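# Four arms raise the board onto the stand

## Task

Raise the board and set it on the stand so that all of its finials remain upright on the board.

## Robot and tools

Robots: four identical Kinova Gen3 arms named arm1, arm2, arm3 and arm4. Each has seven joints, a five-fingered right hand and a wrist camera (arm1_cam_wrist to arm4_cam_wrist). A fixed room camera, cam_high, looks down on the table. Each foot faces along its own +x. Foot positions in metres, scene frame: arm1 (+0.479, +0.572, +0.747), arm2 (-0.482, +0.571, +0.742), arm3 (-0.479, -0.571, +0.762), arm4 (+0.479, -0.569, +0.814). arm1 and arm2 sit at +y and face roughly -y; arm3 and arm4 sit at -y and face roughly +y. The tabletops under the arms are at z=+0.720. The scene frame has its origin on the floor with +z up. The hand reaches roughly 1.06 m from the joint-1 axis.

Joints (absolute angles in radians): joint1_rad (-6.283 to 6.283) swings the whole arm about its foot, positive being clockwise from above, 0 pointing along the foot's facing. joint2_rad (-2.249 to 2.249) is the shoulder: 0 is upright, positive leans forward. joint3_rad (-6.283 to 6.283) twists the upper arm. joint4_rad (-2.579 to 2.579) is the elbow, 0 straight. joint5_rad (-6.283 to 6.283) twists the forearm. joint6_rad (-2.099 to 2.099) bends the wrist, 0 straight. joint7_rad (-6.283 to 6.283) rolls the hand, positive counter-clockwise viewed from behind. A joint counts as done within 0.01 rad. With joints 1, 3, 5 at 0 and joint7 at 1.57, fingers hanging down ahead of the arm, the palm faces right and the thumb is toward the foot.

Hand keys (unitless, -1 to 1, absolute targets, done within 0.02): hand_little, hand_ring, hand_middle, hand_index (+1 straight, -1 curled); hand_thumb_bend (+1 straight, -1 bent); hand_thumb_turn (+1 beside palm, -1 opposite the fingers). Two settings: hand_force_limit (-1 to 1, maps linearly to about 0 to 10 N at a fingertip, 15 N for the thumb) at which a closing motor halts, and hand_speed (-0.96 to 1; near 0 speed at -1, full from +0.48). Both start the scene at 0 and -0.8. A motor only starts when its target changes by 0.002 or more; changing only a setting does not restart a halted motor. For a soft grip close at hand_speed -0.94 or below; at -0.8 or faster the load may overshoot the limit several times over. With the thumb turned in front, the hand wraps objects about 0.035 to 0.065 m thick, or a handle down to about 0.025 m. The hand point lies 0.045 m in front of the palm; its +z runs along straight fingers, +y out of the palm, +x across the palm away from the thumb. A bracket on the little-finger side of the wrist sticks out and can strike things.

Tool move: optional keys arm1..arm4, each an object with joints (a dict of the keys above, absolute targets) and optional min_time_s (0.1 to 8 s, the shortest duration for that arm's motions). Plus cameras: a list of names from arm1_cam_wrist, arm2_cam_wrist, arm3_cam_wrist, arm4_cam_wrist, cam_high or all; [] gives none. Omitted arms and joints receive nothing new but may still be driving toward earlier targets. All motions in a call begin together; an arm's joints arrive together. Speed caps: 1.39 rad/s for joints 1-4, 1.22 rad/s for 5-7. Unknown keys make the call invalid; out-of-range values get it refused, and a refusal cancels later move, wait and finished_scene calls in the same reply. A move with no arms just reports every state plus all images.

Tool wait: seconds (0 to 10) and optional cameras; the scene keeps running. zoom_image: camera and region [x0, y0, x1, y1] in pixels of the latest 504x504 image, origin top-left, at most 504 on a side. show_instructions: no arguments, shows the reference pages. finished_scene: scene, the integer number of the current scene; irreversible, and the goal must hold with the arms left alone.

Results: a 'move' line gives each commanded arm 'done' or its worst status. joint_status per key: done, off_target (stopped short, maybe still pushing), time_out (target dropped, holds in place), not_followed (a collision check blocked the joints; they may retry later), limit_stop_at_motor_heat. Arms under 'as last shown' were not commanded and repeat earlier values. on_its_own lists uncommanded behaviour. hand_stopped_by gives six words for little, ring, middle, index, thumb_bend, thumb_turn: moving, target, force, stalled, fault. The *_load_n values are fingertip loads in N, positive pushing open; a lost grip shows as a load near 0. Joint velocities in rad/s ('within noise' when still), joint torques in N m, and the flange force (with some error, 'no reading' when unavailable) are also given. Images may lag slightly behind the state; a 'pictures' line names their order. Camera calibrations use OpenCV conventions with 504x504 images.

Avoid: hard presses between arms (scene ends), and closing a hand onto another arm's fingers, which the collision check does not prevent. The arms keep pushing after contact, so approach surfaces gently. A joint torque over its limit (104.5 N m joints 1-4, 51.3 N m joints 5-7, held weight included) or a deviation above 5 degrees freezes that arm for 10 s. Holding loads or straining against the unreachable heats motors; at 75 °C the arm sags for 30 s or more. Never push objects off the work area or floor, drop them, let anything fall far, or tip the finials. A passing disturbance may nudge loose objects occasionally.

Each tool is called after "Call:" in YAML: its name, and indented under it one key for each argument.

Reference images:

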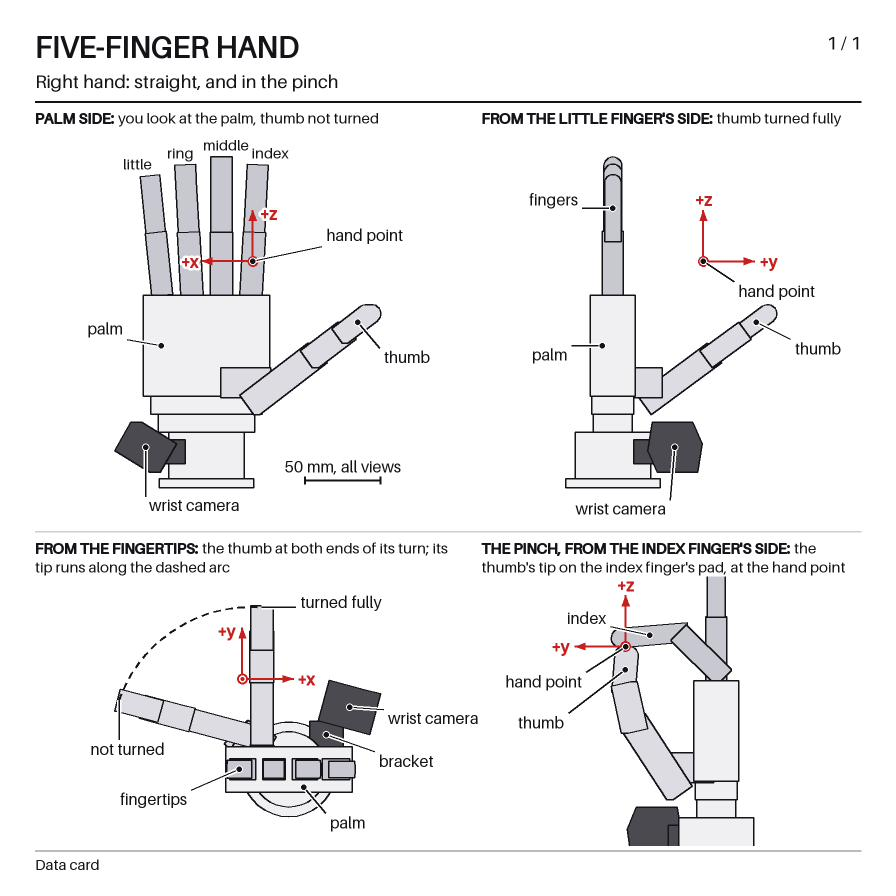

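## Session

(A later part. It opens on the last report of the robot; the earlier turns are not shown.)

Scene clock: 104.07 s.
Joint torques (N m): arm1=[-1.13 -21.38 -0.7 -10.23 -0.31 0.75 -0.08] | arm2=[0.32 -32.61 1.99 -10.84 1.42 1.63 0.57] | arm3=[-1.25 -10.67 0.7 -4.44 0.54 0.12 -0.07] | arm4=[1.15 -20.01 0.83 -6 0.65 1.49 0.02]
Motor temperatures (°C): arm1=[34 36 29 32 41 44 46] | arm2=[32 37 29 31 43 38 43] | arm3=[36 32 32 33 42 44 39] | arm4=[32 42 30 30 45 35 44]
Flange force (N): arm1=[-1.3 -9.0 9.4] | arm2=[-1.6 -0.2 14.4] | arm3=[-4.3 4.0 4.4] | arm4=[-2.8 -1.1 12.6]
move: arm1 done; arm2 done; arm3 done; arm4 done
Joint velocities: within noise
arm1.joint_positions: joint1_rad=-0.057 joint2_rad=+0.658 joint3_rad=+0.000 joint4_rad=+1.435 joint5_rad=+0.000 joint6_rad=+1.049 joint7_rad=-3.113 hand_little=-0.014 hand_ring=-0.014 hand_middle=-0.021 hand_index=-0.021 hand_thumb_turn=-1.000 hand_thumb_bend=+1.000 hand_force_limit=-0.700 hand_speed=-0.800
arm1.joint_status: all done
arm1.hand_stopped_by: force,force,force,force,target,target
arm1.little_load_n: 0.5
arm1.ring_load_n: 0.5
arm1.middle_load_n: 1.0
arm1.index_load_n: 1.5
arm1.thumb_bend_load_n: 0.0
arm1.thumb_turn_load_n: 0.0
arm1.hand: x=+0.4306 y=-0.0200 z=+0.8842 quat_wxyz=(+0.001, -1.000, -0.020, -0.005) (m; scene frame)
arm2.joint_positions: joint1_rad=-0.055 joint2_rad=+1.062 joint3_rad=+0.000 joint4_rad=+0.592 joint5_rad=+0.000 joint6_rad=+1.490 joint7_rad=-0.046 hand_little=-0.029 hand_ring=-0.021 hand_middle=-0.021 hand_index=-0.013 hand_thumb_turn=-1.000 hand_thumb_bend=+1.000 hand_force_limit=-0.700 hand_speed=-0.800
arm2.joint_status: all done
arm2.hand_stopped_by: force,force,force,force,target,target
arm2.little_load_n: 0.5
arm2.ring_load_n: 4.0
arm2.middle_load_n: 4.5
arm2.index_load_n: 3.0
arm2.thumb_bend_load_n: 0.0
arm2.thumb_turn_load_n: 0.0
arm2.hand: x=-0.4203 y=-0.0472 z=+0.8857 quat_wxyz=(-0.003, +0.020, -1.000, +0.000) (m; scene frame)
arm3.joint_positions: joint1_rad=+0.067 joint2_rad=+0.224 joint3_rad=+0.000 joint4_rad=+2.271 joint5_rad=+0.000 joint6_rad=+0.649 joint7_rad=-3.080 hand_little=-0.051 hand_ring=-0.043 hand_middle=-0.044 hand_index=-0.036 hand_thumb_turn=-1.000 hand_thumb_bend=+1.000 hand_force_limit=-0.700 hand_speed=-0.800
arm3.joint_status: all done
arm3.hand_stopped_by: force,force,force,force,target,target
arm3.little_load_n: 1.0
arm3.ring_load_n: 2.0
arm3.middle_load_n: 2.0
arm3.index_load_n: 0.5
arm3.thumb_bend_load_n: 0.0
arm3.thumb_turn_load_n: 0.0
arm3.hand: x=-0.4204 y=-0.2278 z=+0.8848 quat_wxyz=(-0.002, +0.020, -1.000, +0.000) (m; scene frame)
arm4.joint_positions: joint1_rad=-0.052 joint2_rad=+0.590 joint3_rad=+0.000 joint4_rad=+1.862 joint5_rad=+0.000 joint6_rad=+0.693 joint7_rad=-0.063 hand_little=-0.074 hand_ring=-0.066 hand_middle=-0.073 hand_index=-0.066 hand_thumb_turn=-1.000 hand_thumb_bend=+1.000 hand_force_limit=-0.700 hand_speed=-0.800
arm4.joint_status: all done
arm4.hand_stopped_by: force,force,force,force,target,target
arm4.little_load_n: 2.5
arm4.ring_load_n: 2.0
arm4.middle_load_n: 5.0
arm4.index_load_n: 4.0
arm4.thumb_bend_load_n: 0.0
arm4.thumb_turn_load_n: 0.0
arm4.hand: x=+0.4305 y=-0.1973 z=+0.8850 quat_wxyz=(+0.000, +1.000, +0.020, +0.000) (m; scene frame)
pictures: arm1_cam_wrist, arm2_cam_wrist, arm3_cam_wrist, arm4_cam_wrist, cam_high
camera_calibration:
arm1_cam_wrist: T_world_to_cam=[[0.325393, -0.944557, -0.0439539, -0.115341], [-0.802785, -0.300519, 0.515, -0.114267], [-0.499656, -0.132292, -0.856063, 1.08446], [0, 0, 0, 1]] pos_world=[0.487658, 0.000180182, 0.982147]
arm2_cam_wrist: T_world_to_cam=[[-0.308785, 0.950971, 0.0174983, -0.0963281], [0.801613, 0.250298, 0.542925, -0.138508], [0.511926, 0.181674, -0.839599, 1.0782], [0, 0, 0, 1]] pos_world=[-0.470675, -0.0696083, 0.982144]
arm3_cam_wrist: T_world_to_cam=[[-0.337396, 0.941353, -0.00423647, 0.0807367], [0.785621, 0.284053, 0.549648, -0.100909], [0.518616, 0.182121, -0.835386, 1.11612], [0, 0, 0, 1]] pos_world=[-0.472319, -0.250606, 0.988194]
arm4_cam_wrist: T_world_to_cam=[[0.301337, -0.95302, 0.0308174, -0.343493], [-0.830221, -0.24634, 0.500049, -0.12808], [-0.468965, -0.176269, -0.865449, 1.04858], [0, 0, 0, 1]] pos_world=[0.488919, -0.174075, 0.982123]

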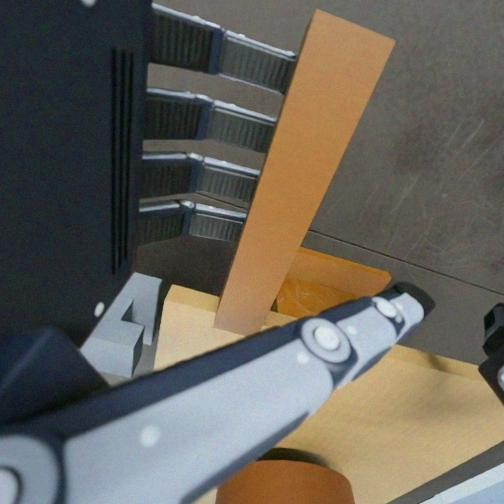

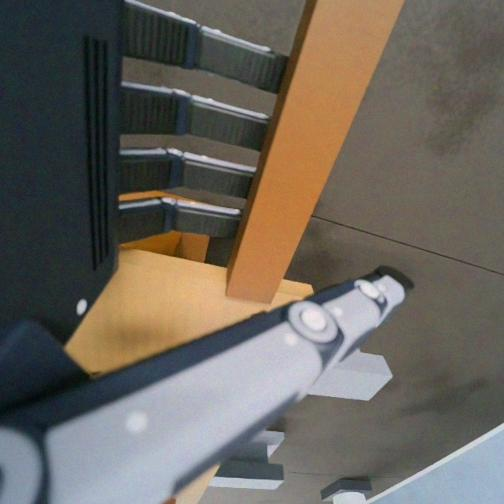

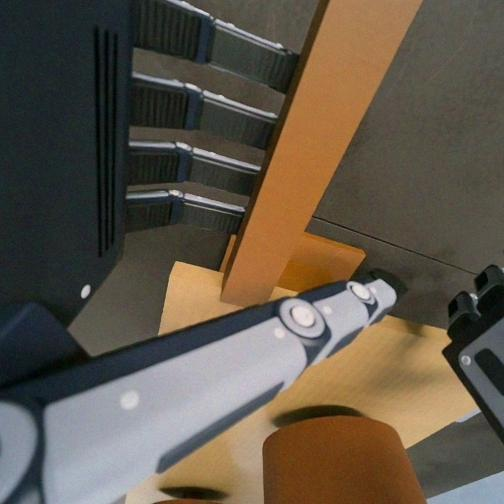

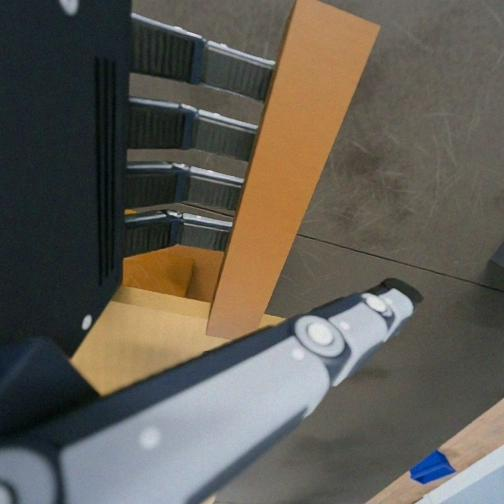

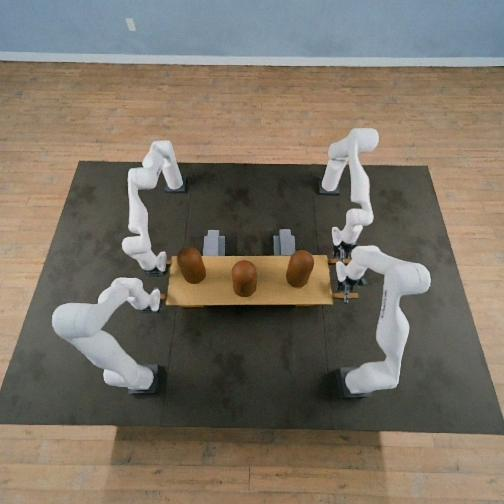

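Call:
move:
  arm1: {"joints":{"joint2_rad":0.6706,"joint4_rad":1.4477,"joint6_rad":1.0232},"min_time_s":1.5}
  arm2: {"joints":{"joint2_rad":1.0657,"joint4_rad":0.6149,"joint6_rad":1.4633},"min_time_s":1.5}
  arm3: {"joints":{"joint2_rad":0.2489,"joint4_rad":2.2861,"joint6_rad":0.6081},"min_time_s":1.5}
  arm4: {"joints":{"joint2_rad":0.6094,"joint4_rad":1.8698,"joint6_rad":0.6652},"min_time_s":1.5}
  cameras: ["arm4_cam_wrist","arm3_cam_wrist"]

Scene clock: 106.33 s.
Joint torques (N m): arm1=[-0.67 -18.91 -0.22 -9.27 -0.06 0.57 -0.1] | arm2=[-1.82 -24.73 0.4 -8.29 0.31 0.06 0.38] | arm3=[-1.4 -9.12 0.53 -3.46 0.52 -0.04 -0.03] | arm4=[0.31 -15.9 -0.21 -5.1 -0.06 0.1 -0.23]
Motor temperatures (°C): arm1=[34 36 29 32 41 44 46] | arm2=[32 37 29 31 43 38 43] | arm3=[36 32 32 33 42 44 39] | arm4=[32 42 30 30 45 35 44]
Flange force (N): arm1=[-0.3 -10.5 4.5] | arm2=[1.9 1.9 1.1] | arm3=[-4.8 2.9 -1.6] | arm4=[-0.3 0.4 0.0]
move: arm1 done; arm2 done; arm3 done; arm4 done
Joint velocities: within noise
arm1.joint_positions: joint1_rad=-0.057 joint2_rad=+0.671 joint3_rad=+0.000 joint4_rad=+1.448 joint5_rad=+0.000 joint6_rad=+1.023 joint7_rad=-3.113 hand_little=-0.014 hand_ring=-0.014 hand_middle=-0.021 hand_index=-0.021 hand_thumb_turn=-1.000 hand_thumb_bend=+1.000 hand_force_limit=-0.700 hand_speed=-0.800
arm1.joint_status: all done
arm1.hand_stopped_by: force,force,force,force,target,target
arm1.little_load_n: 0.0
arm1.ring_load_n: 0.5
arm1.middle_load_n: 0.0
arm1.index_load_n: 0.0
arm1.thumb_bend_load_n: 0.0
arm1.thumb_turn_load_n: 0.0
arm1.hand: x=+0.4307 y=-0.0201 z=+0.8742 quat_wxyz=(+0.001, -1.000, -0.020, -0.005) (m; scene frame)
arm2.joint_positions: joint1_rad=-0.055 joint2_rad=+1.066 joint3_rad=+0.000 joint4_rad=+0.615 joint5_rad=+0.000 joint6_rad=+1.463 joint7_rad=-0.046 hand_little=-0.029 hand_ring=-0.021 hand_middle=-0.021 hand_index=-0.014 hand_thumb_turn=-1.000 hand_thumb_bend=+1.000 hand_force_limit=-0.700 hand_speed=-0.800
arm2.joint_status: all done
arm2.hand_stopped_by: force,force,force,force,target,target
arm2.little_load_n: 0.0
arm2.ring_load_n: 0.5
arm2.middle_load_n: 0.0
arm2.index_load_n: 0.0
arm2.thumb_bend_load_n: 0.0
arm2.thumb_turn_load_n: 0.0
arm2.hand: x=-0.4202 y=-0.0472 z=+0.8757 quat_wxyz=(-0.003, +0.020, -1.000, +0.000) (m; scene frame)
arm3.joint_positions: joint1_rad=+0.067 joint2_rad=+0.249 joint3_rad=+0.000 joint4_rad=+2.286 joint5_rad=+0.000 joint6_rad=+0.608 joint7_rad=-3.080 hand_little=-0.051 hand_ring=-0.044 hand_middle=-0.044 hand_index=-0.036 hand_thumb_turn=-1.000 hand_thumb_bend=+1.000 hand_force_limit=-0.700 hand_speed=-0.800
arm3.joint_status: all done
arm3.hand_stopped_by: force,force,force,force,target,target
arm3.little_load_n: 0.0
arm3.ring_load_n: 0.0
arm3.middle_load_n: 0.0
arm3.index_load_n: 0.0
arm3.thumb_bend_load_n: 0.0
arm3.thumb_turn_load_n: 0.0
arm3.hand: x=-0.4204 y=-0.2277 z=+0.8748 quat_wxyz=(-0.002, +0.020, -1.000, +0.000) (m; scene frame)
arm4.joint_positions: joint1_rad=-0.052 joint2_rad=+0.609 joint3_rad=+0.000 joint4_rad=+1.870 joint5_rad=+0.000 joint6_rad=+0.665 joint7_rad=-0.063 hand_little=-0.074 hand_ring=-0.066 hand_middle=-0.074 hand_index=-0.066 hand_thumb_turn=-1.000 hand_thumb_bend=+1.000 hand_force_limit=-0.700 hand_speed=-0.800
arm4.joint_status: all done
arm4.hand_stopped_by: force,force,force,force,target,target
arm4.little_load_n: 0.0
arm4.ring_load_n: 0.5
arm4.middle_load_n: 0.0
arm4.index_load_n: 0.5
arm4.thumb_bend_load_n: 0.0
arm4.thumb_turn_load_n: 0.0
arm4.hand: x=+0.4305 y=-0.1973 z=+0.8750 quat_wxyz=(+0.000, +1.000, +0.020, +0.000) (m; scene frame)
pictures: arm3_cam_wrist, arm4_cam_wrist
camera_calibration:
arm3_cam_wrist: T_world_to_cam=[[-0.337449, 0.941335, -0.00404695, 0.0804197], [0.785611, 0.283989, 0.549695, -0.095587], [0.518597, 0.182315, -0.835355, 1.1077], [0, 0, 0, 1]] pos_world=[-0.472218, -0.250507, 0.978193]
arm4_cam_wrist: T_world_to_cam=[[0.301396, -0.952997, 0.0309258, -0.343219], [-0.830249, -0.24635, 0.499999, -0.122994], [-0.468879, -0.176374, -0.865474, 1.03991], [0, 0, 0, 1]] pos_world=[0.488919, -0.173975, 0.972123]

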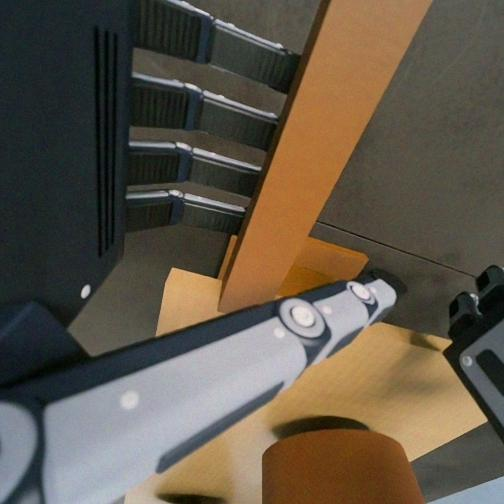

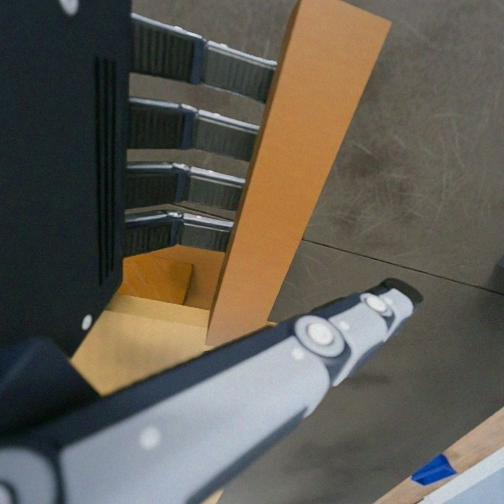

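Call:
move:
  arm1: {"joints":{"hand_speed":-0.6,"hand_little":1,"hand_ring":1,"hand_middle":1,"hand_index":1}}
  arm2: {"joints":{"hand_speed":-0.6,"hand_little":1,"hand_ring":1,"hand_middle":1,"hand_index":1}}
  arm3: {"joints":{"hand_speed":-0.6,"hand_little":1,"hand_ring":1,"hand_middle":1,"hand_index":1}}
  arm4: {"joints":{"hand_speed":-0.6,"hand_little":1,"hand_ring":1,"hand_middle":1,"hand_index":1}}
  cameras: ["all"]

Scene clock: 108.33 s.
Joint torques (N m): arm1=[-0.65 -18.9 -0.29 -9.16 -0.06 0.6 -0.13] | arm2=[-1.82 -24.8 0.39 -8.37 0.32 0.05 0.35] | arm3=[-1.4 -9.1 0.52 -3.45 0.52 -0.02 -0.03] | arm4=[0.45 -15.96 -0.24 -5.13 -0.05 0.1 -0.18]
Motor temperatures (°C): arm1=[34 36 29 32 41 44 46] | arm2=[32 37 29 31 43 38 43] | arm3=[36 32 32 33 42 44 39] | arm4=[32 42 30 30 45 35 44]
Flange force (N): arm1=[-0.4 -10.1 4.5] | arm2=[1.9 2.3 1.3] | arm3=[-4.8 2.8 -1.6] | arm4=[-0.7 0.5 0.2]
move: arm1 done; arm2 done; arm3 done; arm4 done
Joint velocities: within noise
arm1.joint_positions: joint1_rad=-0.057 joint2_rad=+0.671 joint3_rad=+0.000 joint4_rad=+1.448 joint5_rad=+0.000 joint6_rad=+1.023 joint7_rad=-3.113 hand_little=+1.000 hand_ring=+1.000 hand_middle=+1.000 hand_index=+1.000 hand_thumb_turn=-1.000 hand_thumb_bend=+1.000 hand_force_limit=-0.700 hand_speed=-0.600
arm1.joint_status: all done
arm1.hand_stopped_by: target,target,target,target,target,target
arm1.little_load_n: 0.0
arm1.ring_load_n: 0.0
arm1.middle_load_n: 0.0
arm1.index_load_n: 0.0
arm1.thumb_bend_load_n: 0.0
arm1.thumb_turn_load_n: 0.0
arm1.hand: x=+0.4307 y=-0.0201 z=+0.8742 quat_wxyz=(+0.001, -1.000, -0.020, -0.005) (m; scene frame)
arm2.joint_positions: joint1_rad=-0.055 joint2_rad=+1.066 joint3_rad=+0.000 joint4_rad=+0.615 joint5_rad=+0.000 joint6_rad=+1.463 joint7_rad=-0.046 hand_little=+1.000 hand_ring=+1.000 hand_middle=+1.000 hand_index=+1.000 hand_thumb_turn=-1.000 hand_thumb_bend=+1.000 hand_force_limit=-0.700 hand_speed=-0.600
arm2.joint_status: all done
arm2.hand_stopped_by: target,target,target,target,target,target
arm2.little_load_n: 0.0
arm2.ring_load_n: 0.0
arm2.middle_load_n: 0.0
arm2.index_load_n: 0.0
arm2.thumb_bend_load_n: 0.0
arm2.thumb_turn_load_n: 0.0
arm2.hand: x=-0.4202 y=-0.0472 z=+0.8757 quat_wxyz=(-0.003, +0.020, -1.000, +0.000) (m; scene frame)
arm3.joint_positions: joint1_rad=+0.067 joint2_rad=+0.249 joint3_rad=+0.000 joint4_rad=+2.286 joint5_rad=+0.000 joint6_rad=+0.608 joint7_rad=-3.080 hand_little=+1.000 hand_ring=+1.000 hand_middle=+1.000 hand_index=+1.000 hand_thumb_turn=-1.000 hand_thumb_bend=+1.000 hand_force_limit=-0.700 hand_speed=-0.600
arm3.joint_status: all done
arm3.hand_stopped_by: target,target,target,target,target,target
arm3.little_load_n: 0.0
arm3.ring_load_n: 0.0
arm3.middle_load_n: 0.0
arm3.index_load_n: 0.0
arm3.thumb_bend_load_n: 0.0
arm3.thumb_turn_load_n: 0.0
arm3.hand: x=-0.4204 y=-0.2277 z=+0.8748 quat_wxyz=(-0.002, +0.020, -1.000, -0.001) (m; scene frame)
arm4.joint_positions: joint1_rad=-0.052 joint2_rad=+0.609 joint3_rad=+0.000 joint4_rad=+1.870 joint5_rad=+0.000 joint6_rad=+0.665 joint7_rad=-0.063 hand_little=+1.000 hand_ring=+1.000 hand_middle=+1.000 hand_index=+1.000 hand_thumb_turn=-1.000 hand_thumb_bend=+1.000 hand_force_limit=-0.700 hand_speed=-0.600
arm4.joint_status: all done
arm4.hand_stopped_by: target,target,target,target,target,target
arm4.little_load_n: 0.0
arm4.ring_load_n: 0.0
arm4.middle_load_n: 0.0
arm4.index_load_n: 0.0
arm4.thumb_bend_load_n: 0.0
arm4.thumb_turn_load_n: 0.0
arm4.hand: x=+0.4305 y=-0.1973 z=+0.8750 quat_wxyz=(+0.000, +1.000, +0.020, +0.000) (m; scene frame)
pictures: arm1_cam_wrist, arm2_cam_wrist, arm3_cam_wrist, arm4_cam_wrist, cam_high
camera_calibration:
arm1_cam_wrist: T_world_to_cam=[[0.325363, -0.944573, -0.0438216, -0.115927], [-0.802801, -0.300422, 0.51503, -0.109058], [-0.499649, -0.132392, -0.856051, 1.07594], [0, 0, 0, 1]] pos_world=[0.487758, 0.000180261, 0.972147]
arm2_cam_wrist: T_world_to_cam=[[-0.308785, 0.950971, 0.0174983, -0.0961222], [0.801613, 0.250298, 0.542925, -0.133159], [0.511926, 0.181674, -0.839599, 1.06976], [0, 0, 0, 1]] pos_world=[-0.470575, -0.0696083, 0.972144]
arm3_cam_wrist: T_world_to_cam=[[-0.337449, 0.941335, -0.00404695, 0.0804197], [0.785611, 0.283989, 0.549695, -0.095587], [0.518597, 0.182315, -0.835355, 1.1077], [0, 0, 0, 1]] pos_world=[-0.472218, -0.250507, 0.978193]
arm4_cam_wrist: T_world_to_cam=[[0.301317, -0.953021, 0.0309738, -0.343327], [-0.830277, -0.246259, 0.499996, -0.122987], [-0.468879, -0.176374, -0.865473, 1.03989], [0, 0, 0, 1]] pos_world=[0.488919, -0.174075, 0.972123]

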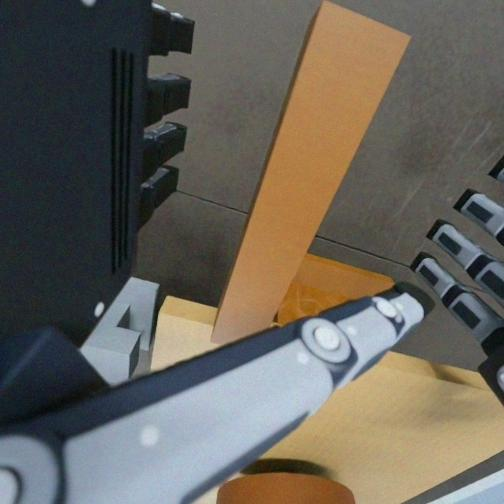

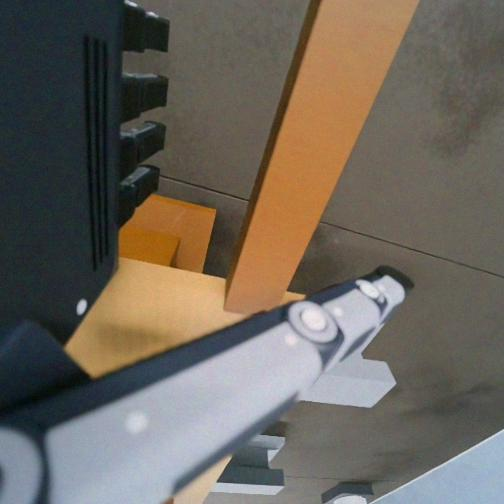

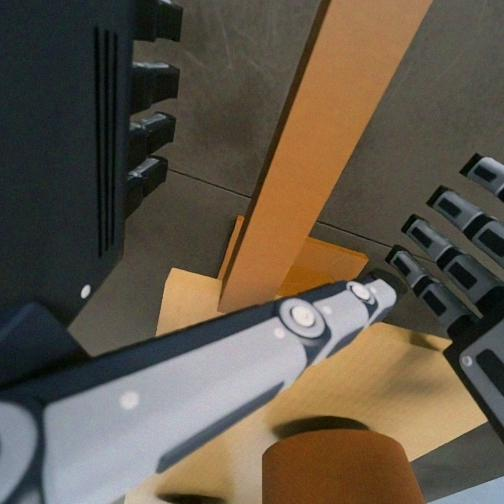

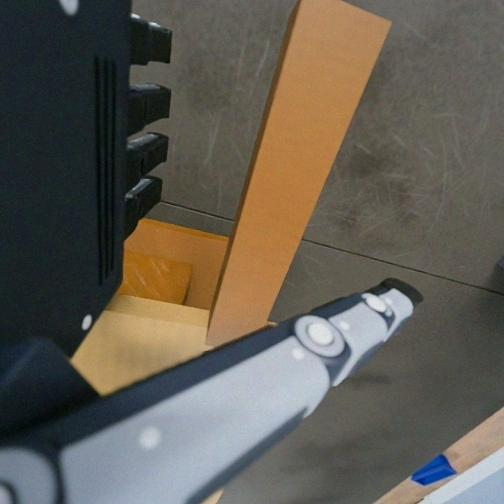

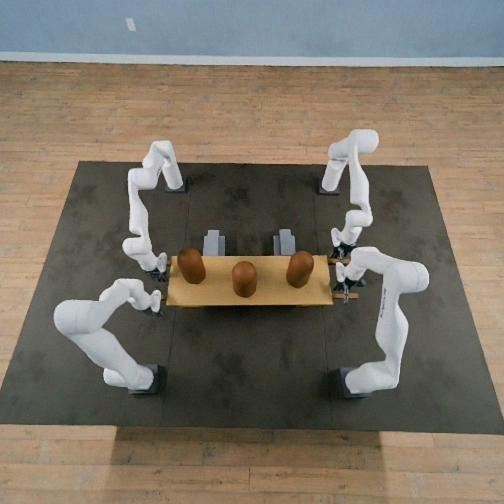

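Call:
move:
  arm1: {"joints":{"joint1_rad":-0.0585,"joint2_rad":0.5796,"joint4_rad":1.3018,"joint6_rad":1.2602,"joint7_rad":-3.1144},"min_time_s":2}
  arm2: {"joints":{"joint1_rad":-0.0559,"joint2_rad":1.0908,"joint4_rad":0.2718,"joint6_rad":1.7813,"joint7_rad":-0.0469},"min_time_s":2}
  arm3: {"joints":{"joint1_rad":0.0683,"joint2_rad":0.0610,"joint4_rad":2.1213,"joint6_rad":0.9609,"joint7_rad":-3.0787},"min_time_s":2}
  arm4: {"joints":{"joint1_rad":-0.0524,"joint2_rad":0.4544,"joint4_rad":1.7691,"joint6_rad":0.9208,"joint7_rad":-0.0634},"min_time_s":2}
  cameras: ["all"]

Call:
zoom_image:
  camera: "cam_high"
  region: [150, 220, 370, 350]

Scene clock: 112.60 s.
Joint torques (N m): arm1=[-0.67 -18.27 -0.31 -10.04 -0.06 0.58 -0.1] | arm2=[-1.8 -24.87 0.49 -8.18 0.28 0.03 0.33] | arm3=[-1.39 -7.51 0.42 -5.39 0.52 -0.04 -0.04] | arm4=[0.3 -14.89 -0.26 -6.53 -0.02 0.06 -0.22]
Motor temperatures (°C): arm1=[34 36 29 32 41 44 46] | arm2=[32 37 29 31 43 38 43] | arm3=[36 32 32 33 42 44 39] | arm4=[32 42 30 30 45 35 44]
Flange force (N): arm1=[-0.4 -10.6 6.3] | arm2=no reading | arm3=[-2.9 2.4 -2.6] | arm4=[0.0 0.0 0.1]
move: arm1 done; arm2 done; arm3 done; arm4 done
Joint velocities: within noise
arm1.joint_positions: joint1_rad=-0.059 joint2_rad=+0.580 joint3_rad=+0.000 joint4_rad=+1.302 joint5_rad=+0.000 joint6_rad=+1.260 joint7_rad=-3.114 hand_little=+1.000 hand_ring=+1.000 hand_middle=+1.000 hand_index=+1.000 hand_thumb_turn=-1.000 hand_thumb_bend=+1.000 hand_force_limit=-0.700 hand_speed=-0.600
arm1.joint_status: all done
arm1.hand_stopped_by: target,target,target,target,target,target
arm1.little_load_n: 0.0
arm1.ring_load_n: 0.0
arm1.middle_load_n: 0.0
arm1.index_load_n: 0.0
arm1.thumb_bend_load_n: 0.0
arm1.thumb_turn_load_n: 0.0
arm1.hand: x=+0.4306 y=-0.0201 z=+0.9642 quat_wxyz=(+0.001, -1.000, -0.020, -0.005) (m; scene frame)
arm2.joint_positions: joint1_rad=-0.056 joint2_rad=+1.091 joint3_rad=+0.000 joint4_rad=+0.272 joint5_rad=+0.000 joint6_rad=+1.781 joint7_rad=-0.047 hand_little=+1.000 hand_ring=+1.000 hand_middle=+1.000 hand_index=+1.000 hand_thumb_turn=-1.000 hand_thumb_bend=+1.000 hand_force_limit=-0.700 hand_speed=-0.600
arm2.joint_status: all done
arm2.hand_stopped_by: target,target,target,target,target,target
arm2.little_load_n: 0.0
arm2.ring_load_n: 0.0
arm2.middle_load_n: 0.0
arm2.index_load_n: 0.0
arm2.thumb_bend_load_n: 0.0
arm2.thumb_turn_load_n: 0.0
arm2.hand: x=-0.4202 y=-0.0471 z=+0.9658 quat_wxyz=(-0.003, +0.020, -1.000, +0.000) (m; scene frame)
arm3.joint_positions: joint1_rad=+0.068 joint2_rad=+0.061 joint3_rad=+0.000 joint4_rad=+2.121 joint5_rad=+0.000 joint6_rad=+0.961 joint7_rad=-3.079 hand_little=+1.000 hand_ring=+1.000 hand_middle=+1.000 hand_index=+1.000 hand_thumb_turn=-1.000 hand_thumb_bend=+1.000 hand_force_limit=-0.700 hand_speed=-0.600
arm3.joint_status: all done
arm3.hand_stopped_by: target,target,target,target,target,target
arm3.little_load_n: 0.0
arm3.ring_load_n: 0.0
arm3.middle_load_n: 0.0
arm3.index_load_n: 0.0
arm3.thumb_bend_load_n: 0.0
arm3.thumb_turn_load_n: 0.0
arm3.hand: x=-0.4204 y=-0.2278 z=+0.9648 quat_wxyz=(-0.002, +0.020, -1.000, +0.000) (m; scene frame)
arm4.joint_positions: joint1_rad=-0.052 joint2_rad=+0.454 joint3_rad=+0.000 joint4_rad=+1.769 joint5_rad=+0.000 joint6_rad=+0.921 joint7_rad=-0.063 hand_little=+1.000 hand_ring=+1.000 hand_middle=+1.000 hand_index=+1.000 hand_thumb_turn=-1.000 hand_thumb_bend=+1.000 hand_force_limit=-0.700 hand_speed=-0.600
arm4.joint_status: all done
arm4.hand_stopped_by: target,target,target,target,target,target
arm4.little_load_n: 0.0
arm4.ring_load_n: 0.0
arm4.middle_load_n: 0.0
arm4.index_load_n: 0.0
arm4.thumb_bend_load_n: 0.0
arm4.thumb_turn_load_n: 0.0
arm4.hand: x=+0.4305 y=-0.1973 z=+0.9650 quat_wxyz=(+0.000, +1.000, +0.020, +0.000) (m; scene frame)
pictures: arm1_cam_wrist, arm2_cam_wrist, arm3_cam_wrist, arm4_cam_wrist, cam_high
camera_calibration:
arm1_cam_wrist: T_world_to_cam=[[0.325393, -0.944557, -0.0439539, -0.111919], [-0.802785, -0.300519, 0.515, -0.155497], [-0.499656, -0.132292, -0.856063, 1.15294], [0, 0, 0, 1]] pos_world=[0.487658, 0.0000801819, 1.06215]
arm2_cam_wrist: T_world_to_cam=[[-0.308785, 0.950971, 0.0174983, -0.0977939], [0.801613, 0.250298, 0.542925, -0.182101], [0.511926, 0.181674, -0.839599, 1.14539], [0, 0, 0, 1]] pos_world=[-0.470575, -0.0695083, 1.06224]
arm3_cam_wrist: T_world_to_cam=[[-0.337546, 0.941299, -0.00422988, 0.0809839], [0.785564, 0.28417, 0.54967, -0.144904], [0.518606, 0.182216, -0.835371, 1.18295], [0, 0, 0, 1]] pos_world=[-0.472318, -0.250605, 1.06819]
arm4_cam_wrist: T_world_to_cam=[[0.30143, -0.952991, 0.0307955, -0.34591], [-0.830232, -0.246445, 0.49998, -0.167916], [-0.468887, -0.176276, -0.865489, 1.11788], [0, 0, 0, 1]] pos_world=[0.489019, -0.173974, 1.06212]

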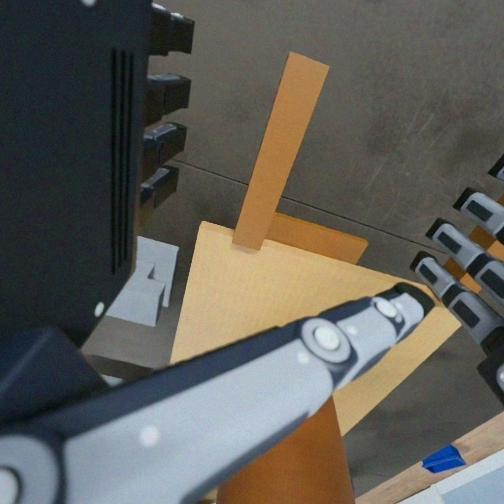

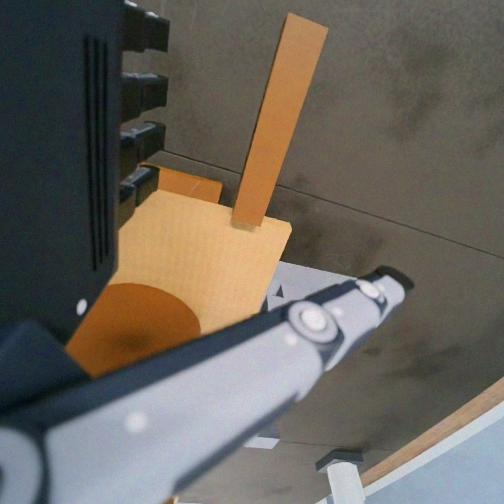

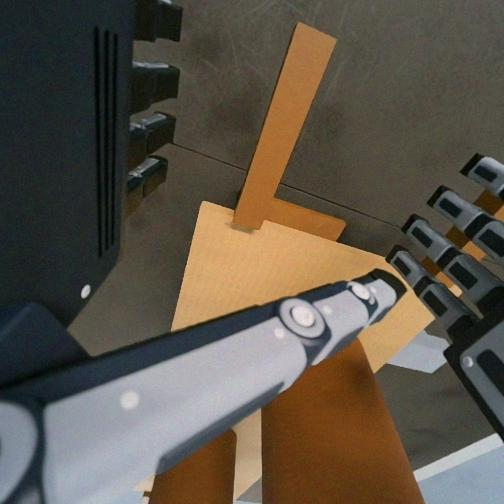

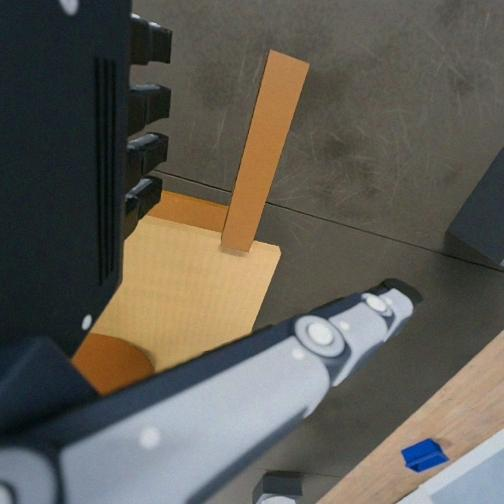

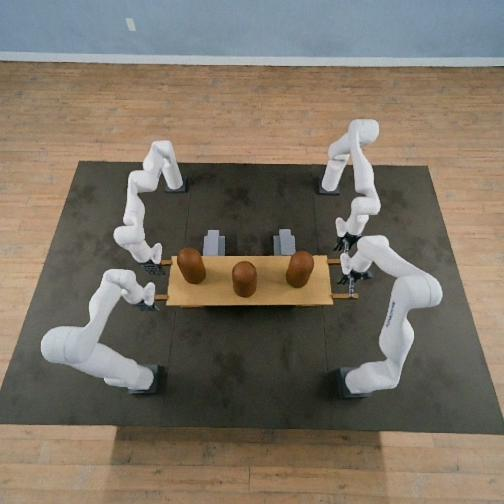

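Scaled by 2.291 from the camera's 504x504 image, which has a finer 720x720 frame.

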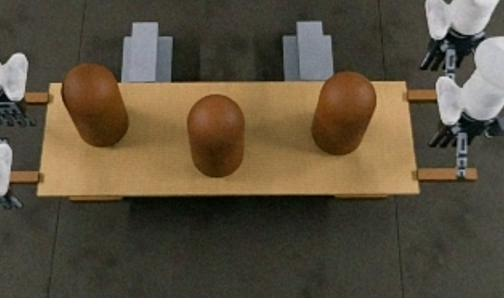

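Call:
finished_scene:
  scene: 1

The scene is finished: the task was done.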